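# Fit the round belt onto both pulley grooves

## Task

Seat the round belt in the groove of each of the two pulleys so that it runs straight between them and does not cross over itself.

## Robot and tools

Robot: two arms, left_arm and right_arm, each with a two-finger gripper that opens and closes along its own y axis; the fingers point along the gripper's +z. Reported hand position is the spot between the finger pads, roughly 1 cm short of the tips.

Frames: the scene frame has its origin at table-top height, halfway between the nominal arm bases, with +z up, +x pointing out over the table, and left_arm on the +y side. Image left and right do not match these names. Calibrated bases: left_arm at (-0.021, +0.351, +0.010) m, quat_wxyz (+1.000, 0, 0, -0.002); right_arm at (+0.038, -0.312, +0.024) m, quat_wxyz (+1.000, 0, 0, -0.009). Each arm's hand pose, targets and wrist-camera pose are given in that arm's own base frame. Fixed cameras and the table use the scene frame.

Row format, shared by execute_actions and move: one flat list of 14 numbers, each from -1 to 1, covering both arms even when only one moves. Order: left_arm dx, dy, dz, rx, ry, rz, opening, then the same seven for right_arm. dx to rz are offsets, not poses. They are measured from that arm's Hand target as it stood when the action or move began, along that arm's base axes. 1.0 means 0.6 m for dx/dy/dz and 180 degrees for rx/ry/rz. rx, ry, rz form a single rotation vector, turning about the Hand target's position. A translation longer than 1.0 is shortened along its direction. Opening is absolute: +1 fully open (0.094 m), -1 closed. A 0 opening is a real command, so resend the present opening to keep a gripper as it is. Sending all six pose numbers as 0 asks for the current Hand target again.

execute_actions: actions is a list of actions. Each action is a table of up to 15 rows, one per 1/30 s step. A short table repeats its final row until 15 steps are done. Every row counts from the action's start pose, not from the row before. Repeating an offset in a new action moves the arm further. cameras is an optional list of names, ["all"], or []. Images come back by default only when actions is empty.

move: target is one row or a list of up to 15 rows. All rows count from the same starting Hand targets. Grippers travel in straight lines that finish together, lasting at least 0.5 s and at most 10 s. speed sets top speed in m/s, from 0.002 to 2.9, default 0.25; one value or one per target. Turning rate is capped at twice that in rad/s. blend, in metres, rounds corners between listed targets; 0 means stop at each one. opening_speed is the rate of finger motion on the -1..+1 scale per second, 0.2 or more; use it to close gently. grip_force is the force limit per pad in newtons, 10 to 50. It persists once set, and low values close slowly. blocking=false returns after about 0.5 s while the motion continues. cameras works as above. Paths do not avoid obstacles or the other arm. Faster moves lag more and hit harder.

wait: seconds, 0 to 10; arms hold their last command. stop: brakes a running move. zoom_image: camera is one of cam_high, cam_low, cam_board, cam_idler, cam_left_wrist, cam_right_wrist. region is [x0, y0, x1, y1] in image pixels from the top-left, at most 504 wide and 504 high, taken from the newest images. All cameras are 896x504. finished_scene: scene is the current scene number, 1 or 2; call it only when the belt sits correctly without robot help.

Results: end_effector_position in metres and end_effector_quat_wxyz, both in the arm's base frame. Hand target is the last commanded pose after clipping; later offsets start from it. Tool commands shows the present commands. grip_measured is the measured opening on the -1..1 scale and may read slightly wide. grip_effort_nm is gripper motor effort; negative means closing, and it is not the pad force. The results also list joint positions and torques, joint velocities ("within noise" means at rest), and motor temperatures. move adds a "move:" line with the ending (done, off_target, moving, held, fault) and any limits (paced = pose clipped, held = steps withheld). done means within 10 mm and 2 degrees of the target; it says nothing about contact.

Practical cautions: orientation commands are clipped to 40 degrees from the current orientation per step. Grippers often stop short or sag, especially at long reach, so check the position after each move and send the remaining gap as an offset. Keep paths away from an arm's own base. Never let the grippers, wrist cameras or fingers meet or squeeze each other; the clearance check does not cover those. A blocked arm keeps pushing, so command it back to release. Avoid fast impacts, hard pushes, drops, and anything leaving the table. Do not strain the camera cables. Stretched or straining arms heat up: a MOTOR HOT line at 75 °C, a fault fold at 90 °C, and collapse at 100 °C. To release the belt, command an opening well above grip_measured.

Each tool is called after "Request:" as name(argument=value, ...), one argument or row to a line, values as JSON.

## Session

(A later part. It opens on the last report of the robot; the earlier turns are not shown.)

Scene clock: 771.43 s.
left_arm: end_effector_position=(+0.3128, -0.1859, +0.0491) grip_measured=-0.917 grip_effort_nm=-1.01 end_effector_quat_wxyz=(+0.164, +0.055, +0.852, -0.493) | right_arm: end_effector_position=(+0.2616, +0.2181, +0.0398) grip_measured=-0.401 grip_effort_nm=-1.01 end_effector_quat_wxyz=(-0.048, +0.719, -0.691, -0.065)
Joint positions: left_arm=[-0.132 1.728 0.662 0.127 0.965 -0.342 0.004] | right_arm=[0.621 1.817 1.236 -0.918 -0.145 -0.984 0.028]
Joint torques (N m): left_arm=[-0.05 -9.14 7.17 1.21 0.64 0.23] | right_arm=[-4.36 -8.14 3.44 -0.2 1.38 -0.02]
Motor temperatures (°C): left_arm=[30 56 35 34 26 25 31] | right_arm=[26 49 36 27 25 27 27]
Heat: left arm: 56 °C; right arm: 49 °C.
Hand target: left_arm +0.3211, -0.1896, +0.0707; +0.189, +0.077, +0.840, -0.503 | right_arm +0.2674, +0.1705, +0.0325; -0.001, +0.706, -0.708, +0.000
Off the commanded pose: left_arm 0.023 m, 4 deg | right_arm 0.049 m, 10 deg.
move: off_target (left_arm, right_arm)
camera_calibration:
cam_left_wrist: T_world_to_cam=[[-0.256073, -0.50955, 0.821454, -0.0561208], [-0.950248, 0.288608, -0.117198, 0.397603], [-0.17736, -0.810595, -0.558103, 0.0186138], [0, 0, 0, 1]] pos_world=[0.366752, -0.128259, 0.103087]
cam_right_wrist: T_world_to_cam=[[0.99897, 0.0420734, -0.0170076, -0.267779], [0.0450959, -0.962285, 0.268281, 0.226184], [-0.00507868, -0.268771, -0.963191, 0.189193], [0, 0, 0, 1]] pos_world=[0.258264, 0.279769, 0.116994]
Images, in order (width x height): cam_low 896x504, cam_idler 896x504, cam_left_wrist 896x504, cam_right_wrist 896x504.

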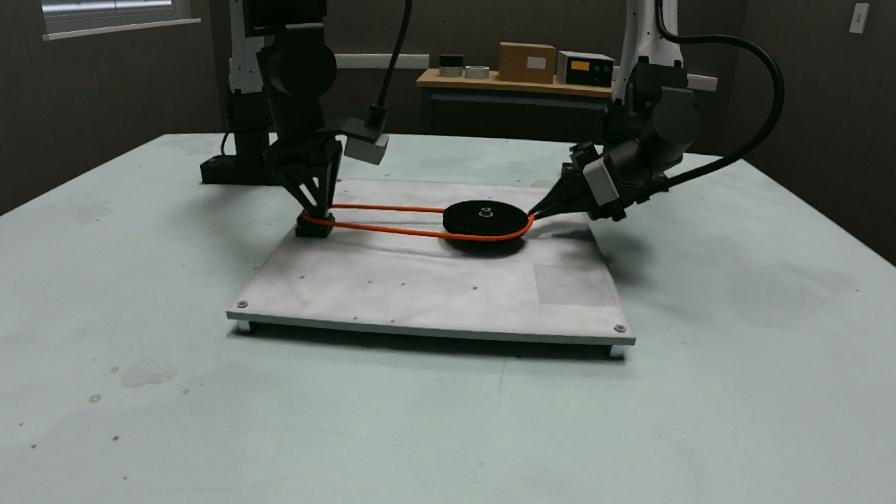

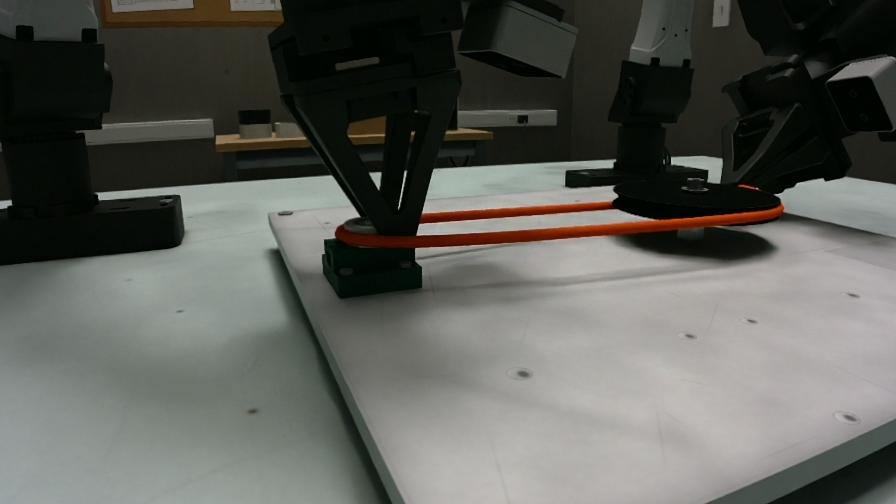

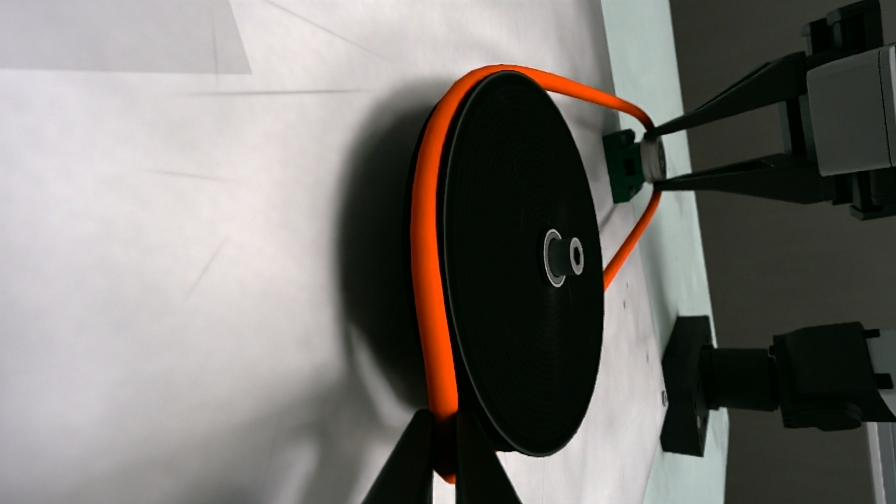

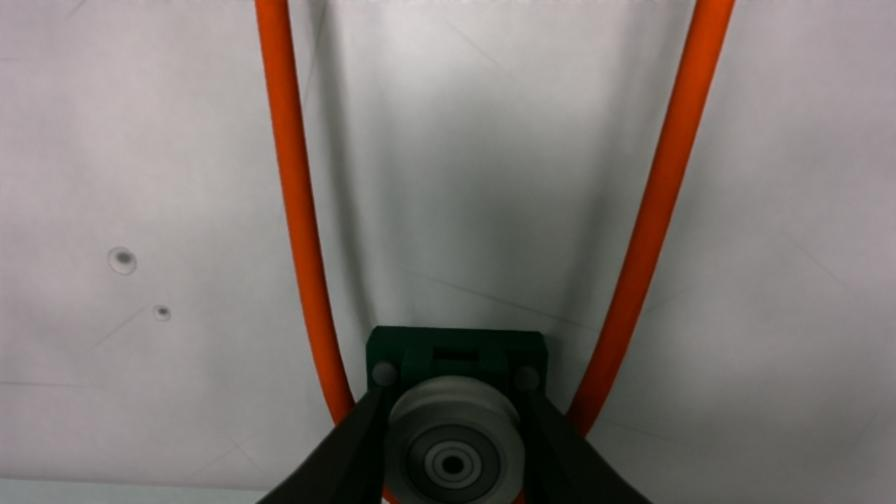

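Request:
move(
  target=[
    [0,0,0,0,0,0,-0.96,0,-0.06,0.005,0,0,0,-0.9],
  ],
  speed=0.02,
  cameras=["cam_left_wrist","cam_low","cam_idler"],
)

Request:
zoom_image(
  camera="cam_low",
  region=[400, 180, 560, 270],
)

Request:
zoom_image(
  camera="cam_idler",
  region=[580, 140, 830, 280],
)

Scene clock: 774.33 s.
left_arm: end_effector_position=(+0.3137, -0.1872, +0.0491) grip_measured=-0.917 grip_effort_nm=-1.01 end_effector_quat_wxyz=(+0.168, +0.058, +0.853, -0.491) | right_arm: end_effector_position=(+0.2615, +0.2117, +0.0403) grip_measured=-0.402 grip_effort_nm=-1.01 end_effector_quat_wxyz=(-0.084, +0.727, -0.674, -0.104)
Joint positions: left_arm=[-0.138 1.728 0.662 0.135 0.957 -0.342 0.004] | right_arm=[0.554 1.768 1.161 -0.853 -0.245 -1.079 0.028]
Joint torques (N m): left_arm=[0.47 -9.09 7.21 1.14 0.72 0.23] | right_arm=[-6.71 -9.5 3.96 -0.77 2.21 -0.08]
Motor temperatures (°C): left_arm=[30 56 36 34 26 25 31] | right_arm=[26 49 36 27 26 27 27]
Heat: left arm: 56 °C; right arm: 49 °C.
Hand target: left_arm +0.3211, -0.1897, +0.0707; +0.189, +0.077, +0.840, -0.503 | right_arm +0.2674, +0.1345, +0.0355; -0.001, +0.706, -0.708, +0.000
Off the commanded pose: left_arm 0.023 m, 4 deg | right_arm 0.078 m, 16 deg.
move: off_target (left_arm, right_arm)
camera_calibration:
cam_left_wrist: T_world_to_cam=[[-0.264316, -0.51384, 0.816153, -0.0544357], [-0.948866, 0.289997, -0.124717, 0.399091], [-0.172597, -0.807384, -0.564217, 0.0171547], [0, 0, 0, 1]] pos_world=[0.367256, -0.129856, 0.10388]
Images, in order (width x height): cam_low 896x504, cam_idler 896x504, cam_left_wrist 896x504.

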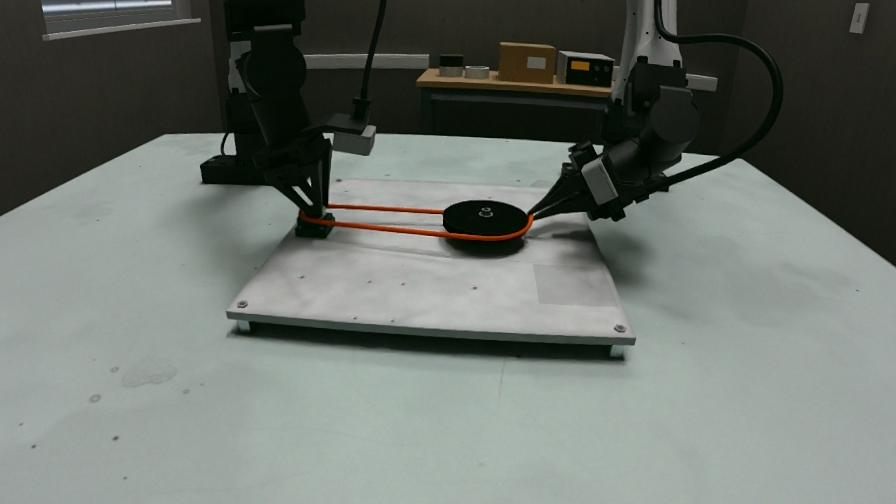

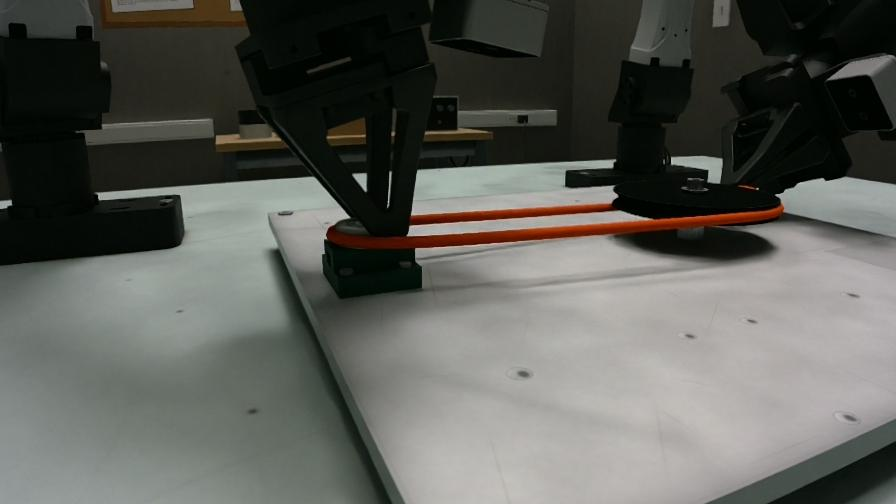

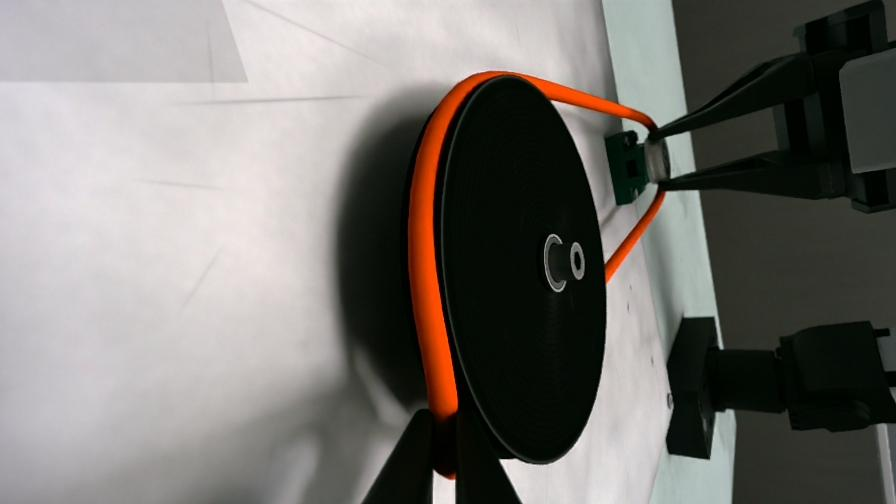

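Scaled by 3.150 from the camera's 896x504 image, which has a finer 1280x720 frame.

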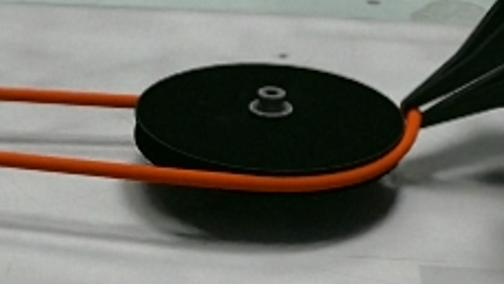

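Scaled by 2.016 from the camera's 896x504 image, which has a finer 1280x720 frame.

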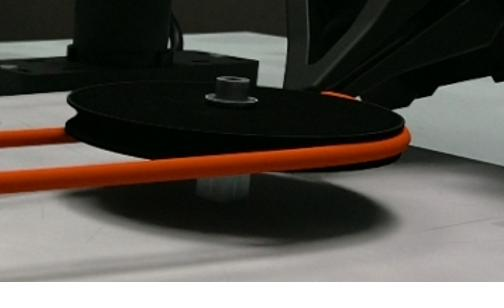

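Request:
move(
  target=[
    [0,-0.01,-0.01,0,0,0,-0.96,0,-0.02,0,0,0,0,-0.9],
    [0,-0.01,-0.01,0,0,0,-0.75,0,-0.02,0,0,0,0,-0.9],
  ],
  speed=0.02,
  opening_speed=0.2,
  cameras=["cam_left_wrist","cam_low","cam_idler"],
)

Request:
zoom_image(
  camera="cam_low",
  region=[400, 180, 560, 270],
)

Request:
zoom_image(
  camera="cam_idler",
  region=[580, 140, 830, 280],
)

Scene clock: 777.90 s.
left_arm: end_effector_position=(+0.3142, -0.1916, +0.0516) grip_measured=-0.752 grip_effort_nm=0.14 end_effector_quat_wxyz=(+0.168, +0.059, +0.850, -0.495) | right_arm: end_effector_position=(+0.2619, +0.1989, +0.0404) grip_measured=-0.403 grip_effort_nm=-1.01 end_effector_quat_wxyz=(-0.088, +0.727, -0.672, -0.109)
Joint positions: left_arm=[-0.15 1.728 0.662 0.157 0.958 -0.366 0.012] | right_arm=[0.512 1.746 1.131 -0.852 -0.261 -1.123 0.028]
Joint torques (N m): left_arm=[-0.29 -7.34 6.23 1.5 0.55 0.19] | right_arm=[-6.5 -9.54 4.38 -0.75 2.32 -0.07]
Motor temperatures (°C): left_arm=[30 56 36 34 26 25 31] | right_arm=[26 49 36 27 27 27 27]
Heat: left arm: 56 °C; right arm: 49 °C.
Hand target: left_arm +0.3211, -0.1957, +0.0647; +0.189, +0.077, +0.840, -0.502 | right_arm +0.2674, +0.1225, +0.0354; -0.001, +0.706, -0.708, +0.000
Off the commanded pose: left_arm 0.015 m, 4 deg | right_arm 0.077 m, 17 deg.
move: off_target (left_arm, right_arm); target 2's new opening was sent with left_arm's hand 0.018 m and 4 deg from that target
camera_calibration:
cam_left_wrist: T_world_to_cam=[[-0.266022, -0.505306, 0.820913, -0.0566332], [-0.948149, 0.2908, -0.128254, 0.401276], [-0.173914, -0.812466, -0.556465, 0.0140876], [0, 0, 0, 1]] pos_world=[0.367854, -0.133862, 0.105796]
Images, in order (width x height): cam_low 896x504, cam_idler 896x504, cam_left_wrist 896x504.

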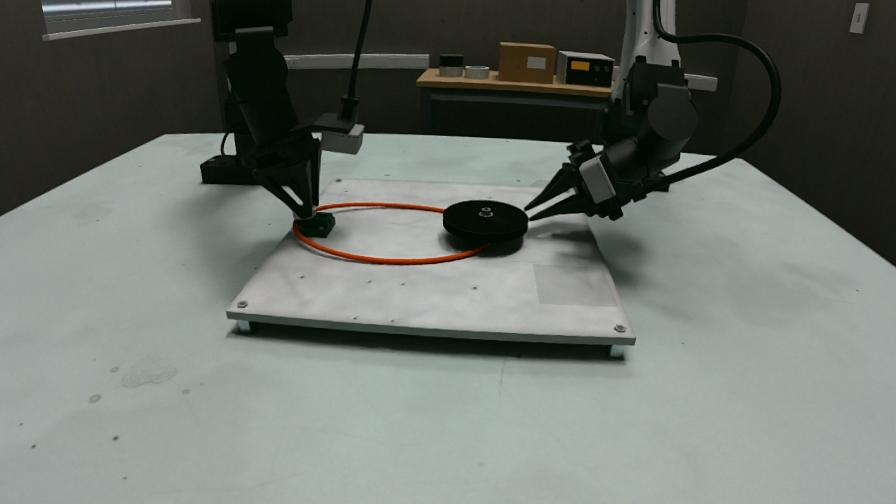

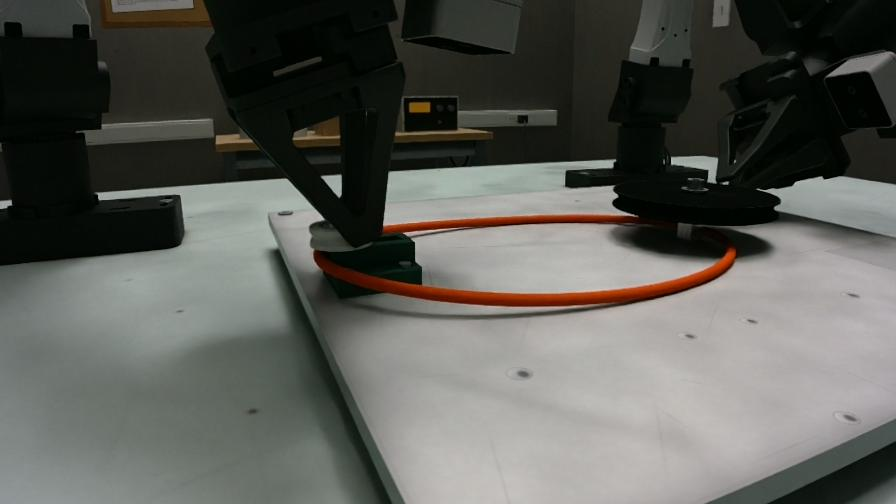

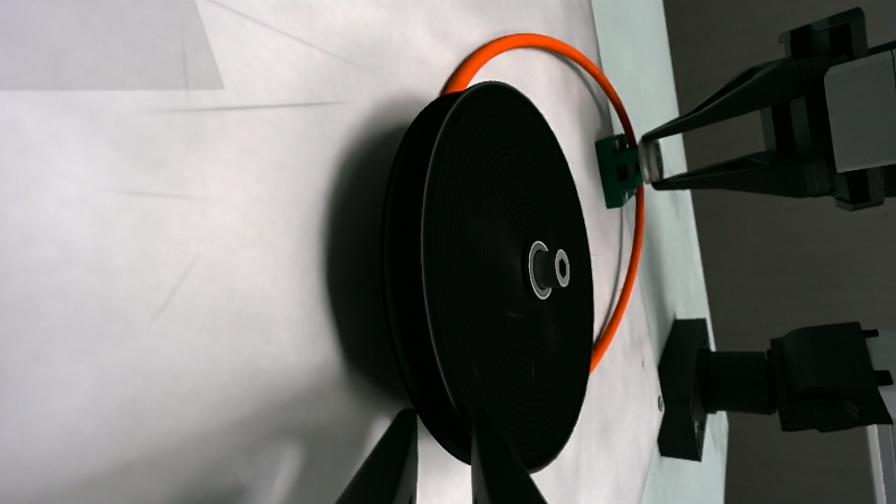

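Scaled by 3.150 from the camera's 896x504 image, which has a finer 1280x720 frame.

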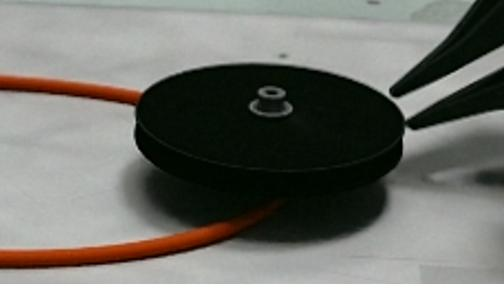

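Scaled by 2.016 from the camera's 896x504 image, which has a finer 1280x720 frame.

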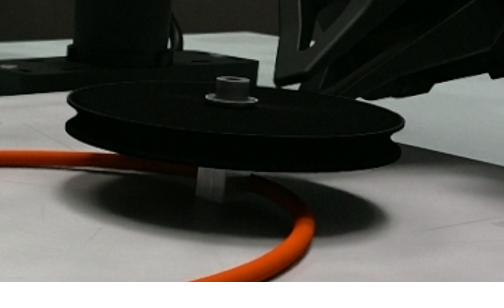

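Request:
move(
  target=[
    [0,0.05,0.03,0,0,0,-0.75,0,0.12,0.01,0,0,0,-0.9],
    [0,0.12,0.08,0,0.075,0,-0.6,0,0.12,0.01,0,0,0,-0.2],
    [0,0.13,0.08,0,0.075,0,-0.6,0.0,0.12,0.13,0,0,0,-0.2],
    [0,0.13,0.08,0,0.075,0,-0.6,-0.004,0.02,0.13,0,0,0,-1],
    [0,0.13,0.08,0,0.075,0,-0.6,-0.004,0.02,0.0055,0,0,0,-1],
  ],
  speed=0.12,
  blend=[0.005,0,0.02,0,0],
  cameras=["cam_right_wrist","cam_idler"],
)

Scene clock: 786.67 s.
left_arm: end_effector_position=(+0.3115, -0.1195, +0.1037) grip_measured=-0.602 grip_effort_nm=0.14 end_effector_quat_wxyz=(+0.072, +0.008, +0.862, -0.502) | right_arm: end_effector_position=(+0.2643, +0.1369, +0.0435) grip_measured=-0.990 grip_effort_nm=-0.53 end_effector_quat_wxyz=(-0.005, +0.704, -0.710, -0.003)
Joint positions: left_arm=[0.107 1.735 1.036 -0.823 1.063 0.097 0.019] | right_arm=[0.472 1.714 1.138 -0.987 -0.01 -1.089 0]
Joint torques (N m): left_arm=[0.95 -6 8.31 0.31 0.75 0.34] | right_arm=[-0.55 -5.53 4.97 0.42 0.09 0.03]
Heat: left arm: 54 °C; right arm: 48 °C.
Hand target: left_arm +0.3212, -0.1176, +0.1127; +0.089, +0.018, +0.857, -0.508 | right_arm +0.2650, +0.1345, +0.0387; -0.001, +0.706, -0.708, +0.000
Off the commanded pose: left_arm 0.013 m, 2 deg | right_arm 0.005 m, 1 deg.
move: off_target (left_arm); target 2's new opening was sent with right_arm's hand 0.011 m and 4 deg from that target
camera_calibration:
cam_right_wrist: T_world_to_cam=[[0.999955, -0.00815003, 0.00492905, -0.261399], [-0.00945193, -0.912929, 0.408009, 0.14851], [0.00117459, -0.408037, -0.912965, 0.186249], [0, 0, 0, 1]] pos_world=[0.262572, 0.209445, 0.110734]
Images, in order (width x height): cam_idler 896x504, cam_right_wrist 896x504.

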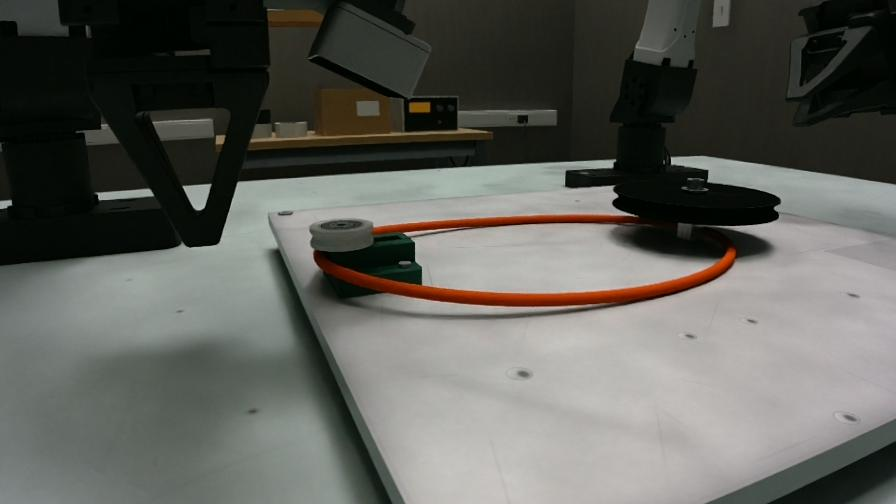

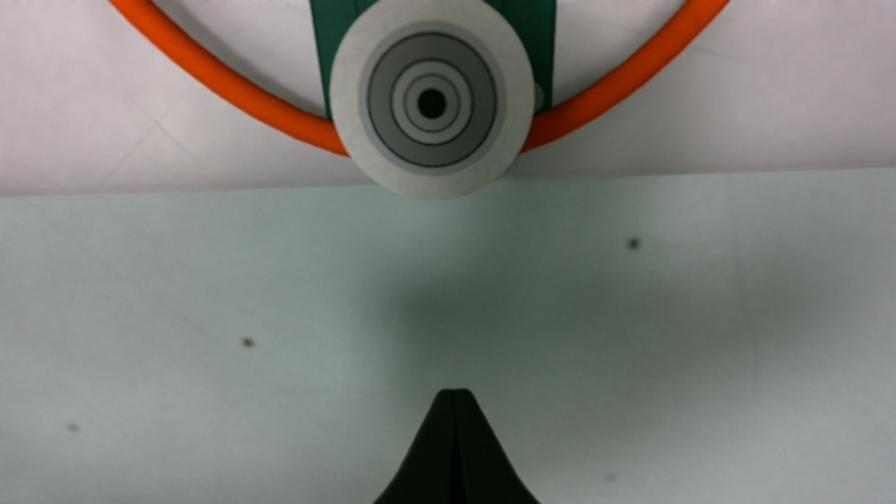

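Request:
move(
  target=[
    [0,0,0,0,0,0,-0.6,0,0.14,0,0,0,0,-1],
    [0,0,0,0,0,0,-0.6,0,0.04,0,0,0,0,-1],
    [0,0,0,0,0,0,-0.6,0,0.06,0.1,0,0,0,-0.4],
    [0,0,0,0,0,0,-0.6,0.066,0.1177,0.1,0,0,-0.31,-0.4],
  ],
  speed=[0.04,0.1,0.12,0.3],
  cameras=["cam_right_wrist","cam_idler"],
)

Scene clock: 795.80 s.
left_arm: end_effector_position=(+0.3115, -0.1195, +0.1037) grip_measured=-0.602 grip_effort_nm=0.14 end_effector_quat_wxyz=(+0.072, +0.008, +0.862, -0.502) | right_arm: end_effector_position=(+0.3034, +0.1996, +0.0971) grip_measured=-0.402 grip_effort_nm=0.11 end_effector_quat_wxyz=(+0.002, -0.293, +0.956, -0.004)
Joint positions: left_arm=[0.107 1.735 1.036 -0.823 1.063 0.097 0.019] | right_arm=[0.586 1.923 1.618 -1.264 0.009 -0.009 0.028]
Joint torques (N m): left_arm=[0.94 -5.98 8.31 0.31 0.74 0.35] | right_arm=[0.54 -6.86 8.16 0.18 -0.01 0.17]
Heat: left arm: 53 °C; right arm: 47 °C.
Hand target: left_arm +0.3212, -0.1176, +0.1127; +0.089, +0.018, +0.857, -0.508 | right_arm +0.3046, +0.2051, +0.0988; +0.001, -0.293, +0.956, -0.001
Off the commanded pose: left_arm 0.013 m, 2 deg | right_arm 0.006 m, 0 deg.
move: off_target (left_arm); target 3's new opening was sent with right_arm's hand 0.013 m and 2 deg from that target
camera_calibration:
cam_right_wrist: T_world_to_cam=[[0.561614, -0.827317, 0.0116956, -0.00442959], [-0.754727, -0.506442, 0.417018, 0.328353], [-0.339083, -0.24303, -0.908823, 0.33053], [0, 0, 0, 1]] pos_world=[0.362382, 0.242956, 0.163516]
Images, in order (width x height): cam_idler 896x504, cam_right_wrist 896x504.

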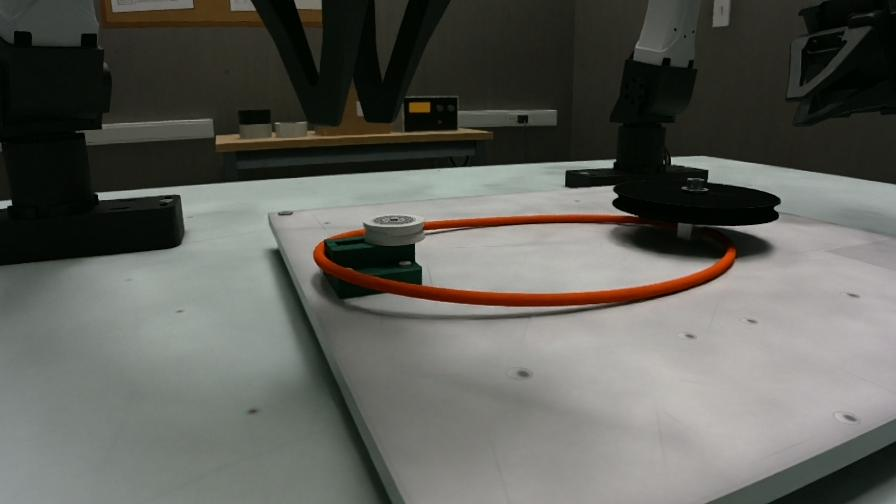

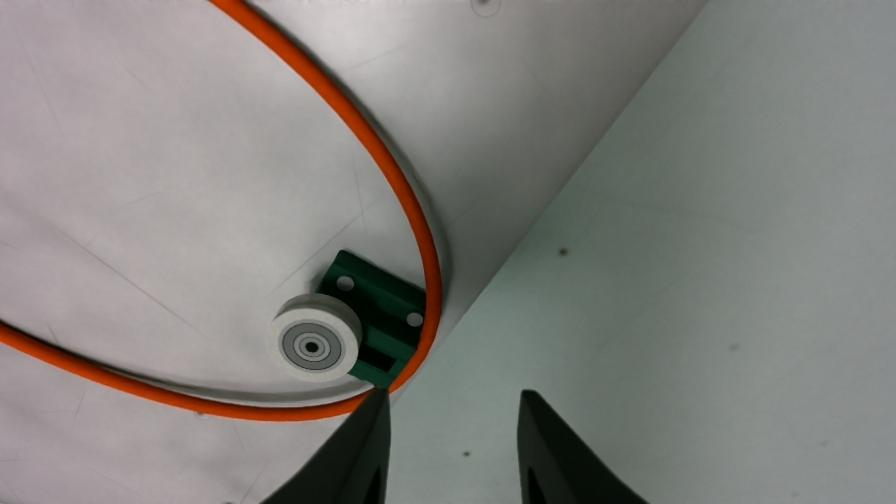

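Request:
move(
  target=[
    [0,0,0,0,0,0,-0.6,0.0,0,-0.131,0,0,0,-0.4],
    [0,0,0,0,0,0,-0.6,0,0,-0.131,0,0,0,-0.95],
    [0,0,0,0,0,0,-0.6,0,-0.03,-0.11,0,0,0,-0.95],
    [0,0,0,0,0,0,-0.6,0,-0.032,-0.046,0,0,0,-0.95],
    [0,0,0,0,0,0,-0.6,-0.01,0.01,-0.07,0,0,0,-0.95],
  ],
  speed=0.12,
  opening_speed=0.8,
  cameras=["cam_right_wrist","cam_idler"],
)

Request:
zoom_image(
  camera="cam_idler",
  region=[260, 180, 510, 320],
)

Scene clock: 801.33 s.
left_arm: end_effector_position=(+0.3115, -0.1195, +0.1037) grip_measured=-0.602 grip_effort_nm=0.14 end_effector_quat_wxyz=(+0.072, +0.008, +0.862, -0.502) | right_arm: end_effector_position=(+0.2906, +0.2083, +0.0558) grip_measured=-0.909 grip_effort_nm=-1.01 end_effector_quat_wxyz=(-0.008, -0.297, +0.955, +0.002)
Joint positions: left_arm=[0.107 1.735 1.036 -0.823 1.063 0.097 0.019] | right_arm=[0.618 1.94 1.476 -1.122 -0.008 0.014 0.004]
Joint torques (N m): left_arm=[0.95 -6 8.31 0.31 0.75 0.35] | right_arm=[-0.4 -7.15 7.65 0.32 0.1 0.22]
Heat: left arm: 52 °C; right arm: 47 °C.
Hand target: left_arm +0.3212, -0.1176, +0.1127; +0.089, +0.018, +0.857, -0.508 | right_arm +0.2987, +0.2111, +0.0568; +0.001, -0.293, +0.956, -0.001
Off the commanded pose: left_arm 0.013 m, 2 deg | right_arm 0.009 m, 1 deg.
move: off_target (left_arm)
camera_calibration:
cam_right_wrist: T_world_to_cam=[[0.568537, -0.82264, -0.00531619, 0.00838217], [-0.740537, -0.514587, 0.43221, 0.337078], [-0.358289, -0.241791, -0.901757, 0.295711], [0, 0, 0, 1]] pos_world=[0.350803, 0.251852, 0.121016]
Images, in order (width x height): cam_idler 896x504, cam_right_wrist 896x504.

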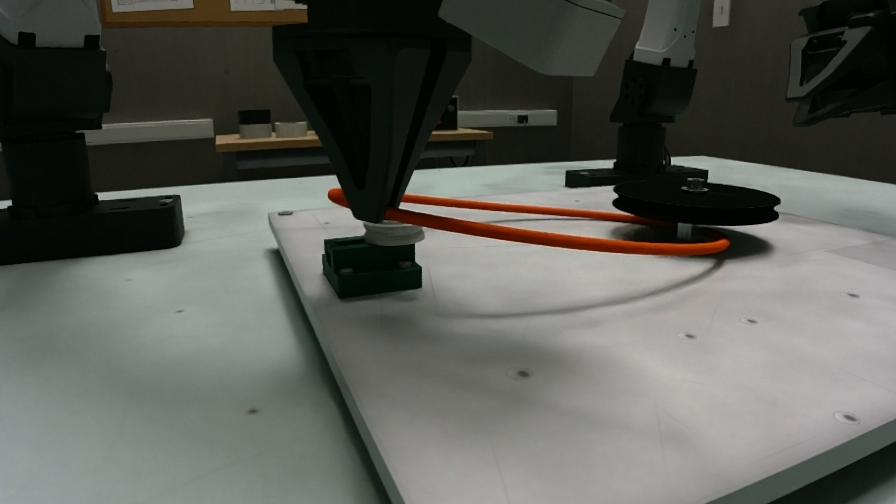

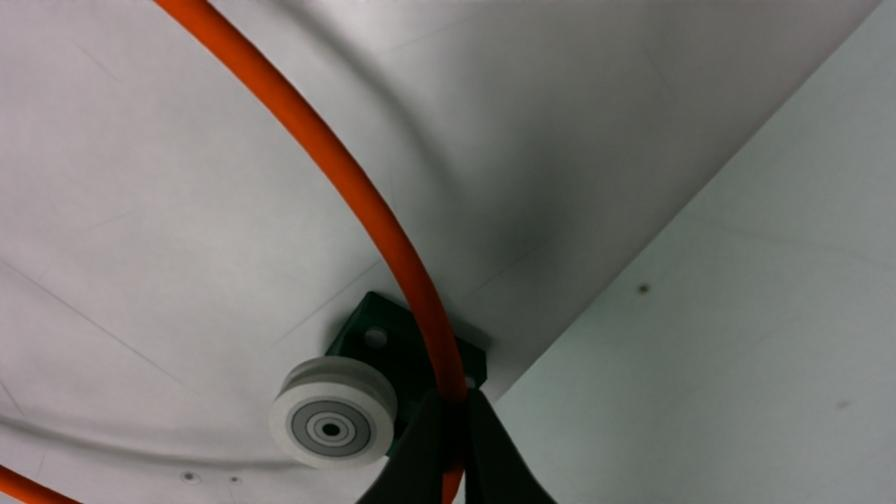

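Scaled by 2.016 from the camera's 896x504 image, which has a finer 1280x720 frame.

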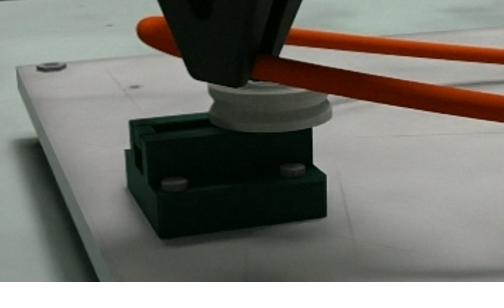

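Request:
move(
  target=[
    [0,0,0,0,0,0,-0.6,0,-0.02,0,0,0,0,-0.95],
    [0,0,0,0,0,0,-0.6,0,-0.02,-0.038,0,0,0,-0.95],
    [0,0,0,0,0,0,-0.6,-0.012,0.033,-0.038,0,0,0,-0.95],
    [0,0,0,0,0,0,-0.6,-0.012,0.033,-0.038,0,0,0,-0.8],
    [0,0,0,0,0,0,-0.6,-0.012,0.033,0.11,0,0,0,-0.8],
    [0,0,0,0,0,0,-0.6,-0.119,-0.185,0.162,0,0,0.31,-0.8],
  ],
  speed=[0.1,0.1,0.1,0.1,0.12,0.25],
  opening_speed=0.5,
  blend=[0,0,0,0,0.02,0],
  cameras=["cam_board","cam_idler"],
)

Request:
zoom_image(
  camera="cam_idler",
  region=[260, 180, 510, 320],
)

Scene clock: 808.97 s.
left_arm: end_effector_position=(+0.3115, -0.1195, +0.1037) grip_measured=-0.602 grip_effort_nm=0.14 end_effector_quat_wxyz=(+0.072, +0.008, +0.862, -0.502) | right_arm: end_effector_position=(+0.2339, +0.1026, +0.1533) grip_measured=-0.802 grip_effort_nm=0.11 end_effector_quat_wxyz=(-0.003, +0.705, -0.709, +0.007)
Joint positions: left_arm=[0.107 1.735 1.036 -0.823 1.063 0.097 0.019] | right_arm=[0.421 1.501 1.358 -1.416 0.011 -1.144 0.009]
Joint torques (N m): left_arm=[0.95 -5.98 8.31 0.31 0.75 0.35] | right_arm=[-0.9 -6.32 4.92 0.14 -0.16 0.04]
Motor temperatures (°C): left_arm=[29 51 37 32 26 25 30] | right_arm=[26 47 36 27 25 27 27]
Heat: left arm: 51 °C; right arm: 47 °C.
Hand target: left_arm +0.3212, -0.1176, +0.1127; +0.089, +0.018, +0.857, -0.508 | right_arm +0.2272, +0.1002, +0.1539; -0.001, +0.706, -0.708, +0.000
Off the commanded pose: left_arm 0.013 m, 2 deg | right_arm 0.007 m, 1 deg.
move: off_target (left_arm)
Images, in order (width x height): cam_board 896x504, cam_idler 896x504.

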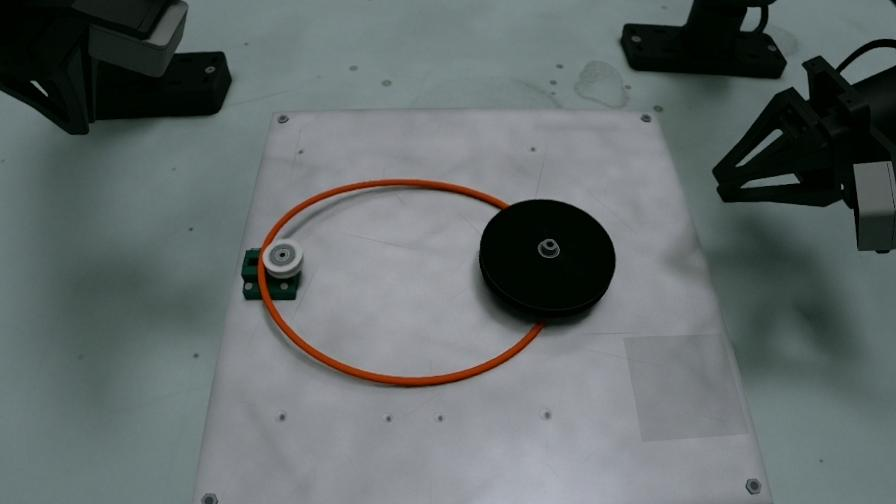

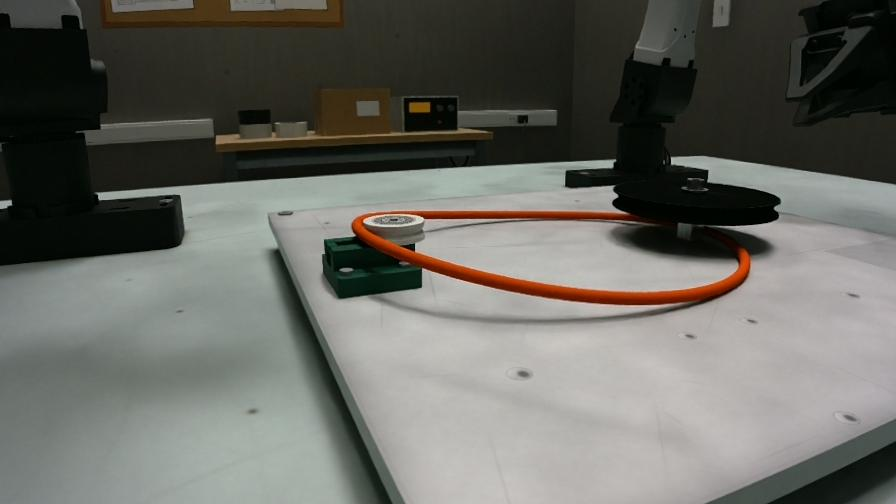

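Scaled by 2.016 from the camera's 896x504 image, which has a finer 1280x720 frame.

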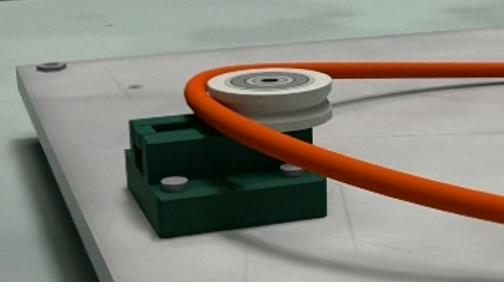

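Request:
move(
  target=[
    [0.03,0.0,0.08,0.05,-0.02,-0.05,-0.5,0,0,0,0,0,0,-0.8],
    [0.160,-0.299,0.018,0.332,-0.1445,-0.321,-0.4,0,0,0,0,0,0,-0.8],
    [0.160,-0.299,-0.1228,0.332,-0.1445,-0.321,-0.4,0,0,0,0,0,0,-0.8],
    [0.160,-0.299,-0.1228,0.332,-0.1445,-0.321,-0.96,0,0,0,0,0,0,-0.8],
  ],
  speed=[0.25,0.3,0.12,0.12],
  opening_speed=0.7,
  blend=[0.02,0,0,0],
  cameras=["cam_left_wrist","cam_idler"],
)

Scene clock: 816.27 s.
left_arm: end_effector_position=(+0.4127, -0.2955, +0.0355) grip_measured=-0.913 grip_effort_nm=-0.95 end_effector_quat_wxyz=(+0.005, +0.545, +0.838, -0.007) | right_arm: end_effector_position=(+0.2339, +0.1026, +0.1533) grip_measured=-0.802 grip_effort_nm=0.11 end_effector_quat_wxyz=(-0.003, +0.705, -0.709, +0.007)
Joint positions: left_arm=[-0.617 2.714 2.717 -1.563 0.014 0.536 0.004] | right_arm=[0.421 1.501 1.358 -1.416 0.011 -1.144 0.009]
Joint torques (N m): left_arm=[-0.03 -11.66 8.28 0.23 -0.05 0.24] | right_arm=[-0.81 -6.17 4.72 0.16 -0.14 -0.01]
Heat: left arm: 52 °C; right arm: 46 °C.
Hand target: left_arm +0.4172, -0.2970, +0.0390; +0.000, +0.551, +0.835, +0.000 | right_arm +0.2272, +0.1002, +0.1539; -0.001, +0.706, -0.708, +0.000
Off the commanded pose: left_arm 0.006 m, 1 deg | right_arm 0.007 m, 1 deg.
joint sent to its limit (left arm) — joint 4 (wrist pitch), lower limit. The joint targets still meet the commanded pose.
move: done; target 2's new opening was sent with left_arm's hand 0.008 m and 9 deg from that target
camera_calibration:
cam_left_wrist: T_world_to_cam=[[-0.914274, -0.405077, 0.00388898, 0.25634], [-0.371046, 0.841239, 0.393246, 0.42873], [-0.162566, 0.358091, -0.919425, 0.291962], [0, 0, 0, 1]] pos_world=[0.440906, -0.361376, 0.0988437]
Images, in order (width x height): cam_idler 896x504, cam_left_wrist 896x504.

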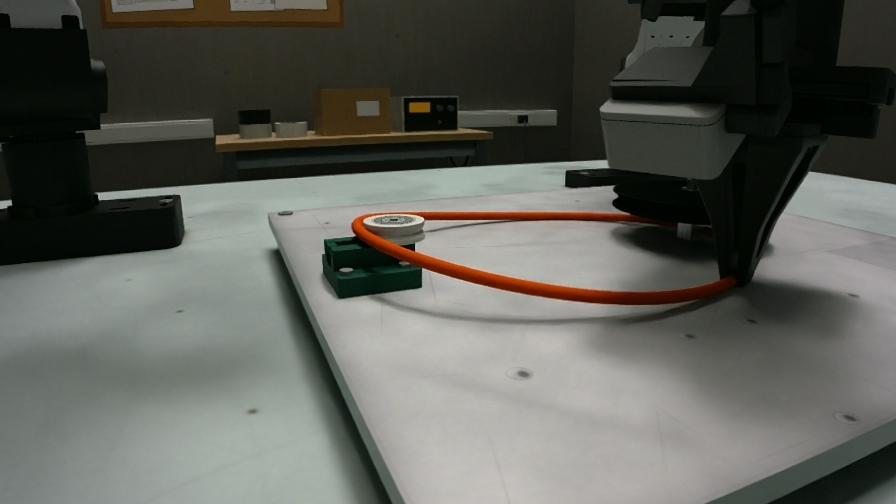

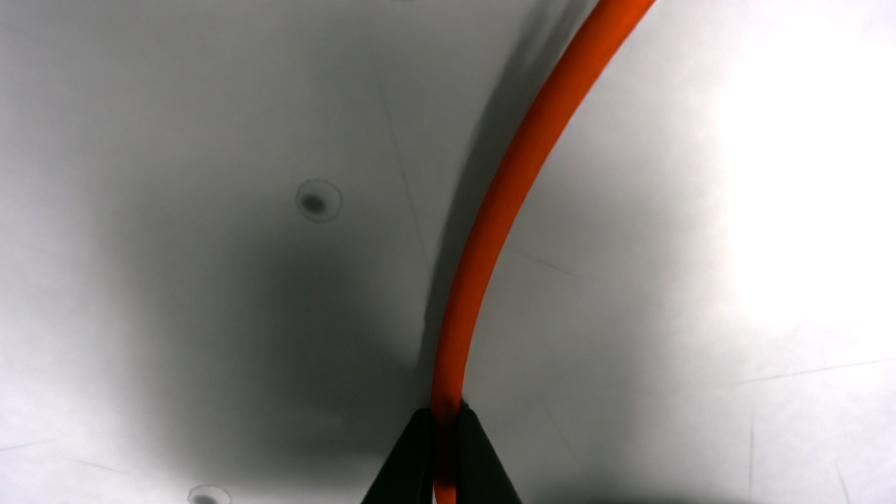

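Request:
move(
  target=[
    [0,0,0.012,0,0,0,-0.96,0,0,0,0,0,0,-0.8],
    [0.011,0.112,0.022,0,0,0.12,-0.96,0,0,0,0,0,0,-0.8],
    [-0.029,0.195,0.037,0,0,0.25,-0.96,0,0,0,0,0,0,-0.8],
    [-0.095,0.225,0.049,0,0,0.37,-0.96,0,0,0,0,0,0,-0.8],
  ],
  speed=0.16,
  blend=[0.005,0.02,0.02,0],
)

Request:
move(
  target=[
    [0,0.005,0.012,-0.15,0,0,-0.96,0.05,0.2,0,0,0,0,-0.6],
    [0,0.012,0.026,-0.34,-0.04,0,-0.96,0.115,0.3925,-0.085,0,0,0,-0.6],
  ],
  speed=0.2,
  blend=[0.02,0],
)

Request:
move(
  target=[
    [0,0,0,0,0,0,-0.96,0,0,-0.12,0,0,0,-0.6],
    [0,0,0,0,0,0,-0.96,0,0,-0.12,0,0,0,-0.95],
    [-0.035,0.03,-0.005,0,-0.04,0,-0.96,0.012,0,0.022,0,0,0,-0.95],
    [-0.065,0.042,-0.01,0,-0.06,0,-0.96,0.012,0,0.022,0,0,0,-0.95],
    [-0.065,0.042,-0.01,0,-0.06,0,-0.96,0.005,0,-0.081,0,0,0,-0.95],
    [-0.065,0.042,-0.01,0,-0.06,0,-0.96,0.002,0,-0.081,0,0,0,-0.7],
  ],
  speed=0.12,
  opening_speed=0.8,
  cameras=["cam_idler","cam_low","cam_right_wrist","cam_left_wrist"],
)

Request:
zoom_image(
  camera="cam_idler",
  region=[580, 140, 830, 280],
)

Scene clock: 822.13 s.
left_arm: end_effector_position=(+0.3574, -0.1779, +0.0519) grip_measured=-0.915 grip_effort_nm=-1.01 end_effector_quat_wxyz=(-0.019, +0.020, +1.000, -0.013) | right_arm: end_effector_position=(+0.2339, +0.1026, +0.1533) grip_measured=-0.802 grip_effort_nm=0.10 end_effector_quat_wxyz=(-0.003, +0.705, -0.709, +0.007)
Joint positions: left_arm=[-0.445 2.111 1.711 -1.194 0.04 -0.404 0.004] | right_arm=[0.421 1.501 1.358 -1.416 0.011 -1.144 0.009]
Joint torques (N m): left_arm=[2.18 -13.68 4.81 0.06 -0.36 -0.07] | right_arm=[-0.73 -6.32 5.05 0.14 -0.11 0.03]
Motor temperatures (°C): left_arm=[28 56 38 31 26 25 30] | right_arm=[26 46 35 27 25 27 27]
Heat: left arm: 56 °C; right arm: 46 °C.
Hand target: left_arm +0.3602, -0.1620, +0.0686; +0.000, +0.002, +1.000, +0.000 | right_arm +0.2272, +0.1002, +0.1539; -0.001, +0.706, -0.708, +0.000
Off the commanded pose: left_arm 0.023 m, 3 deg | right_arm 0.007 m, 1 deg.
move: off_target (left_arm)

Scene clock: 825.57 s.
left_arm: end_effector_position=(+0.3480, -0.1676, +0.0622) grip_measured=-0.916 grip_effort_nm=-1.01 end_effector_quat_wxyz=(+0.023, +0.004, +0.871, -0.491) | right_arm: end_effector_position=(+0.2979, +0.3313, +0.1033) grip_measured=-0.602 grip_effort_nm=0.11 end_effector_quat_wxyz=(-0.003, +0.707, -0.707, +0.006)
Joint positions: left_arm=[-0.055 1.945 1.145 -0.61 1.019 -0.136 0.004] | right_arm=[0.843 2.295 2.215 -1.484 0.011 -0.728 0.019]
Joint torques (N m): left_arm=[4.56 -11.52 5.41 0.72 0.97 0.17] | right_arm=[0.02 -9.28 7.92 0.16 -0.09 0.17]
Motor temperatures (°C): left_arm=[28 57 37 31 26 25 30] | right_arm=[26 46 35 27 25 27 27]
Heat: left arm: 57 °C; right arm: 46 °C.
Hand target: left_arm +0.3601, -0.1549, +0.0841; +0.061, +0.002, +0.859, -0.509 | right_arm +0.2963, +0.3355, +0.1029; -0.001, +0.706, -0.708, +0.000
Off the commanded pose: left_arm 0.028 m, 5 deg | right_arm 0.005 m, 1 deg.
move: off_target (left_arm)

Scene clock: 831.13 s.
left_arm: end_effector_position=(+0.3195, -0.1619, +0.0586) grip_measured=-0.917 grip_effort_nm=-1.01 end_effector_quat_wxyz=(+0.123, +0.082, +0.849, -0.507) | right_arm: end_effector_position=(+0.2980, +0.3401, +0.0401) grip_measured=-0.702 grip_effort_nm=0.11 end_effector_quat_wxyz=(+0.007, +0.707, -0.707, -0.007)
Joint positions: left_arm=[-0.028 1.805 0.866 -0.311 1.071 -0.026 0.004] | right_arm=[0.846 2.34 2.04 -1.284 -0.014 -0.725 0.014]
Joint torques (N m): left_arm=[9.09 -12.34 4.74 -0.08 0.68 0.42] | right_arm=[-0.27 -14.34 4.96 0.11 0.16 0.13]
Motor temperatures (°C): left_arm=[29 58 37 31 26 25 30] | right_arm=[26 48 36 27 25 27 27]
Heat: left arm: 58 °C; right arm: 48 °C.
Hand target: left_arm +0.3212, -0.1296, +0.0781; +0.142, +0.050, +0.849, -0.506 | right_arm +0.2974, +0.3355, +0.0543; -0.001, +0.706, -0.708, +0.000
Off the commanded pose: left_arm 0.038 m, 4 deg | right_arm 0.015 m, 1 deg.
move: off_target (left_arm, right_arm); target 6's new opening was sent with right_arm's hand 0.016 m and 1 deg from that target
camera_calibration:
cam_left_wrist: T_world_to_cam=[[-0.265597, -0.474355, 0.839313, -0.042231], [-0.924341, 0.37268, -0.081876, 0.401368], [-0.273957, -0.797557, -0.537448, 0.0762837], [0, 0, 0, 1]] pos_world=[0.380683, -0.108774, 0.109306]
cam_right_wrist: T_world_to_cam=[[0.999868, 0.000512369, -0.016233, -0.295538], [0.00726692, -0.907983, 0.418945, 0.328656], [-0.0145247, -0.419007, -0.907867, 0.274191], [0, 0, 0, 1]] pos_world=[0.297093, 0.413453, 0.106443]
Images, in order (width x height): cam_low 896x504, cam_idler 896x504, cam_left_wrist 896x504, cam_right_wrist 896x504.

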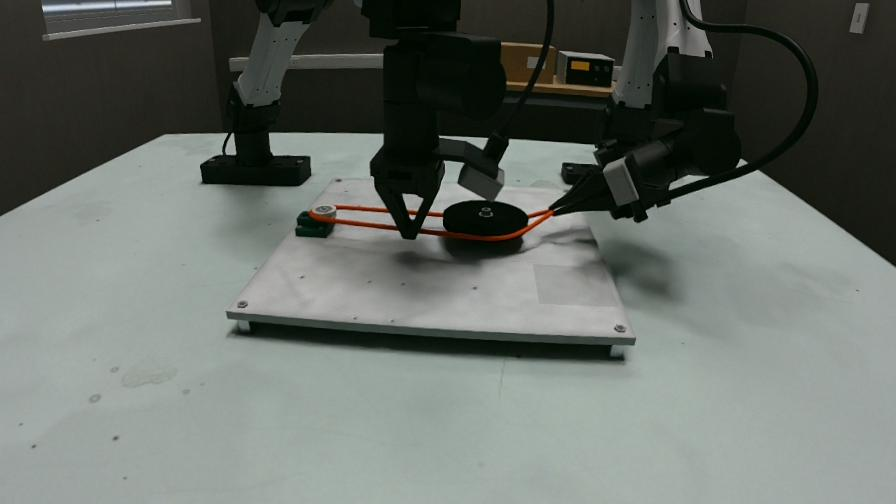

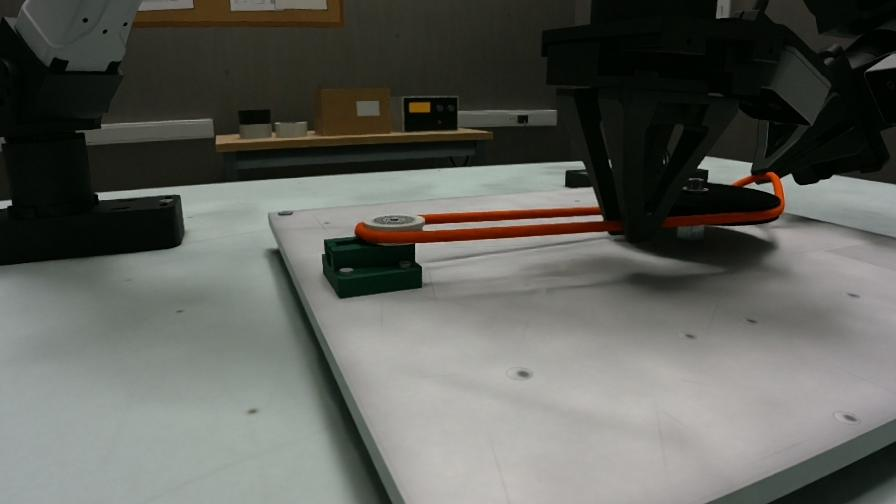

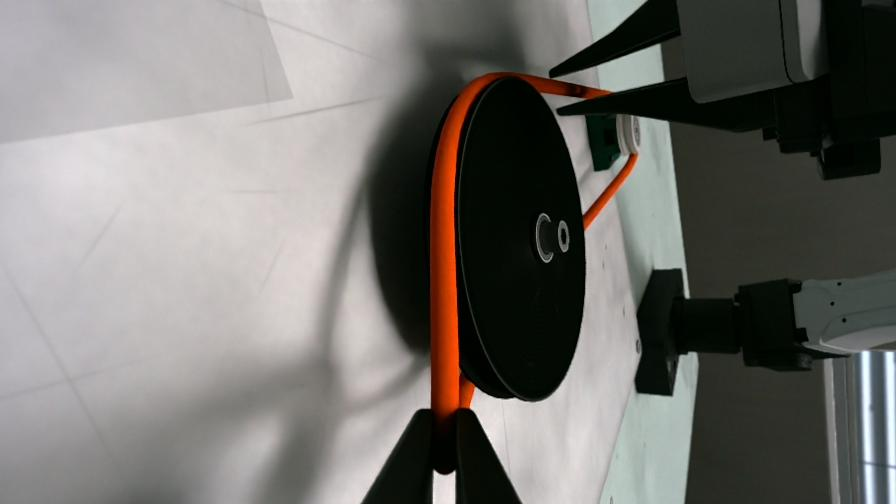

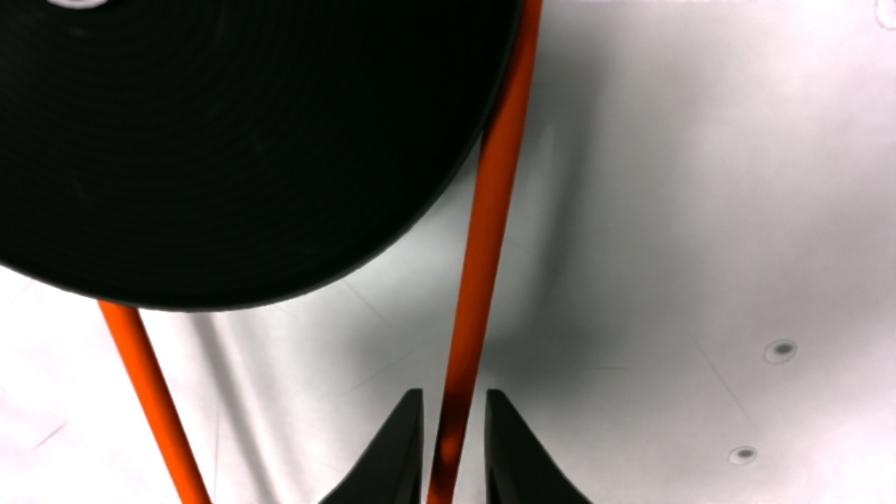

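Scaled by 2.016 from the camera's 896x504 image, which has a finer 1280x720 frame.

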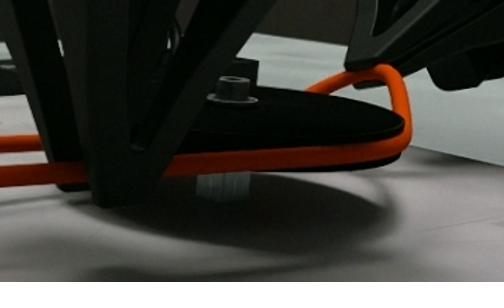

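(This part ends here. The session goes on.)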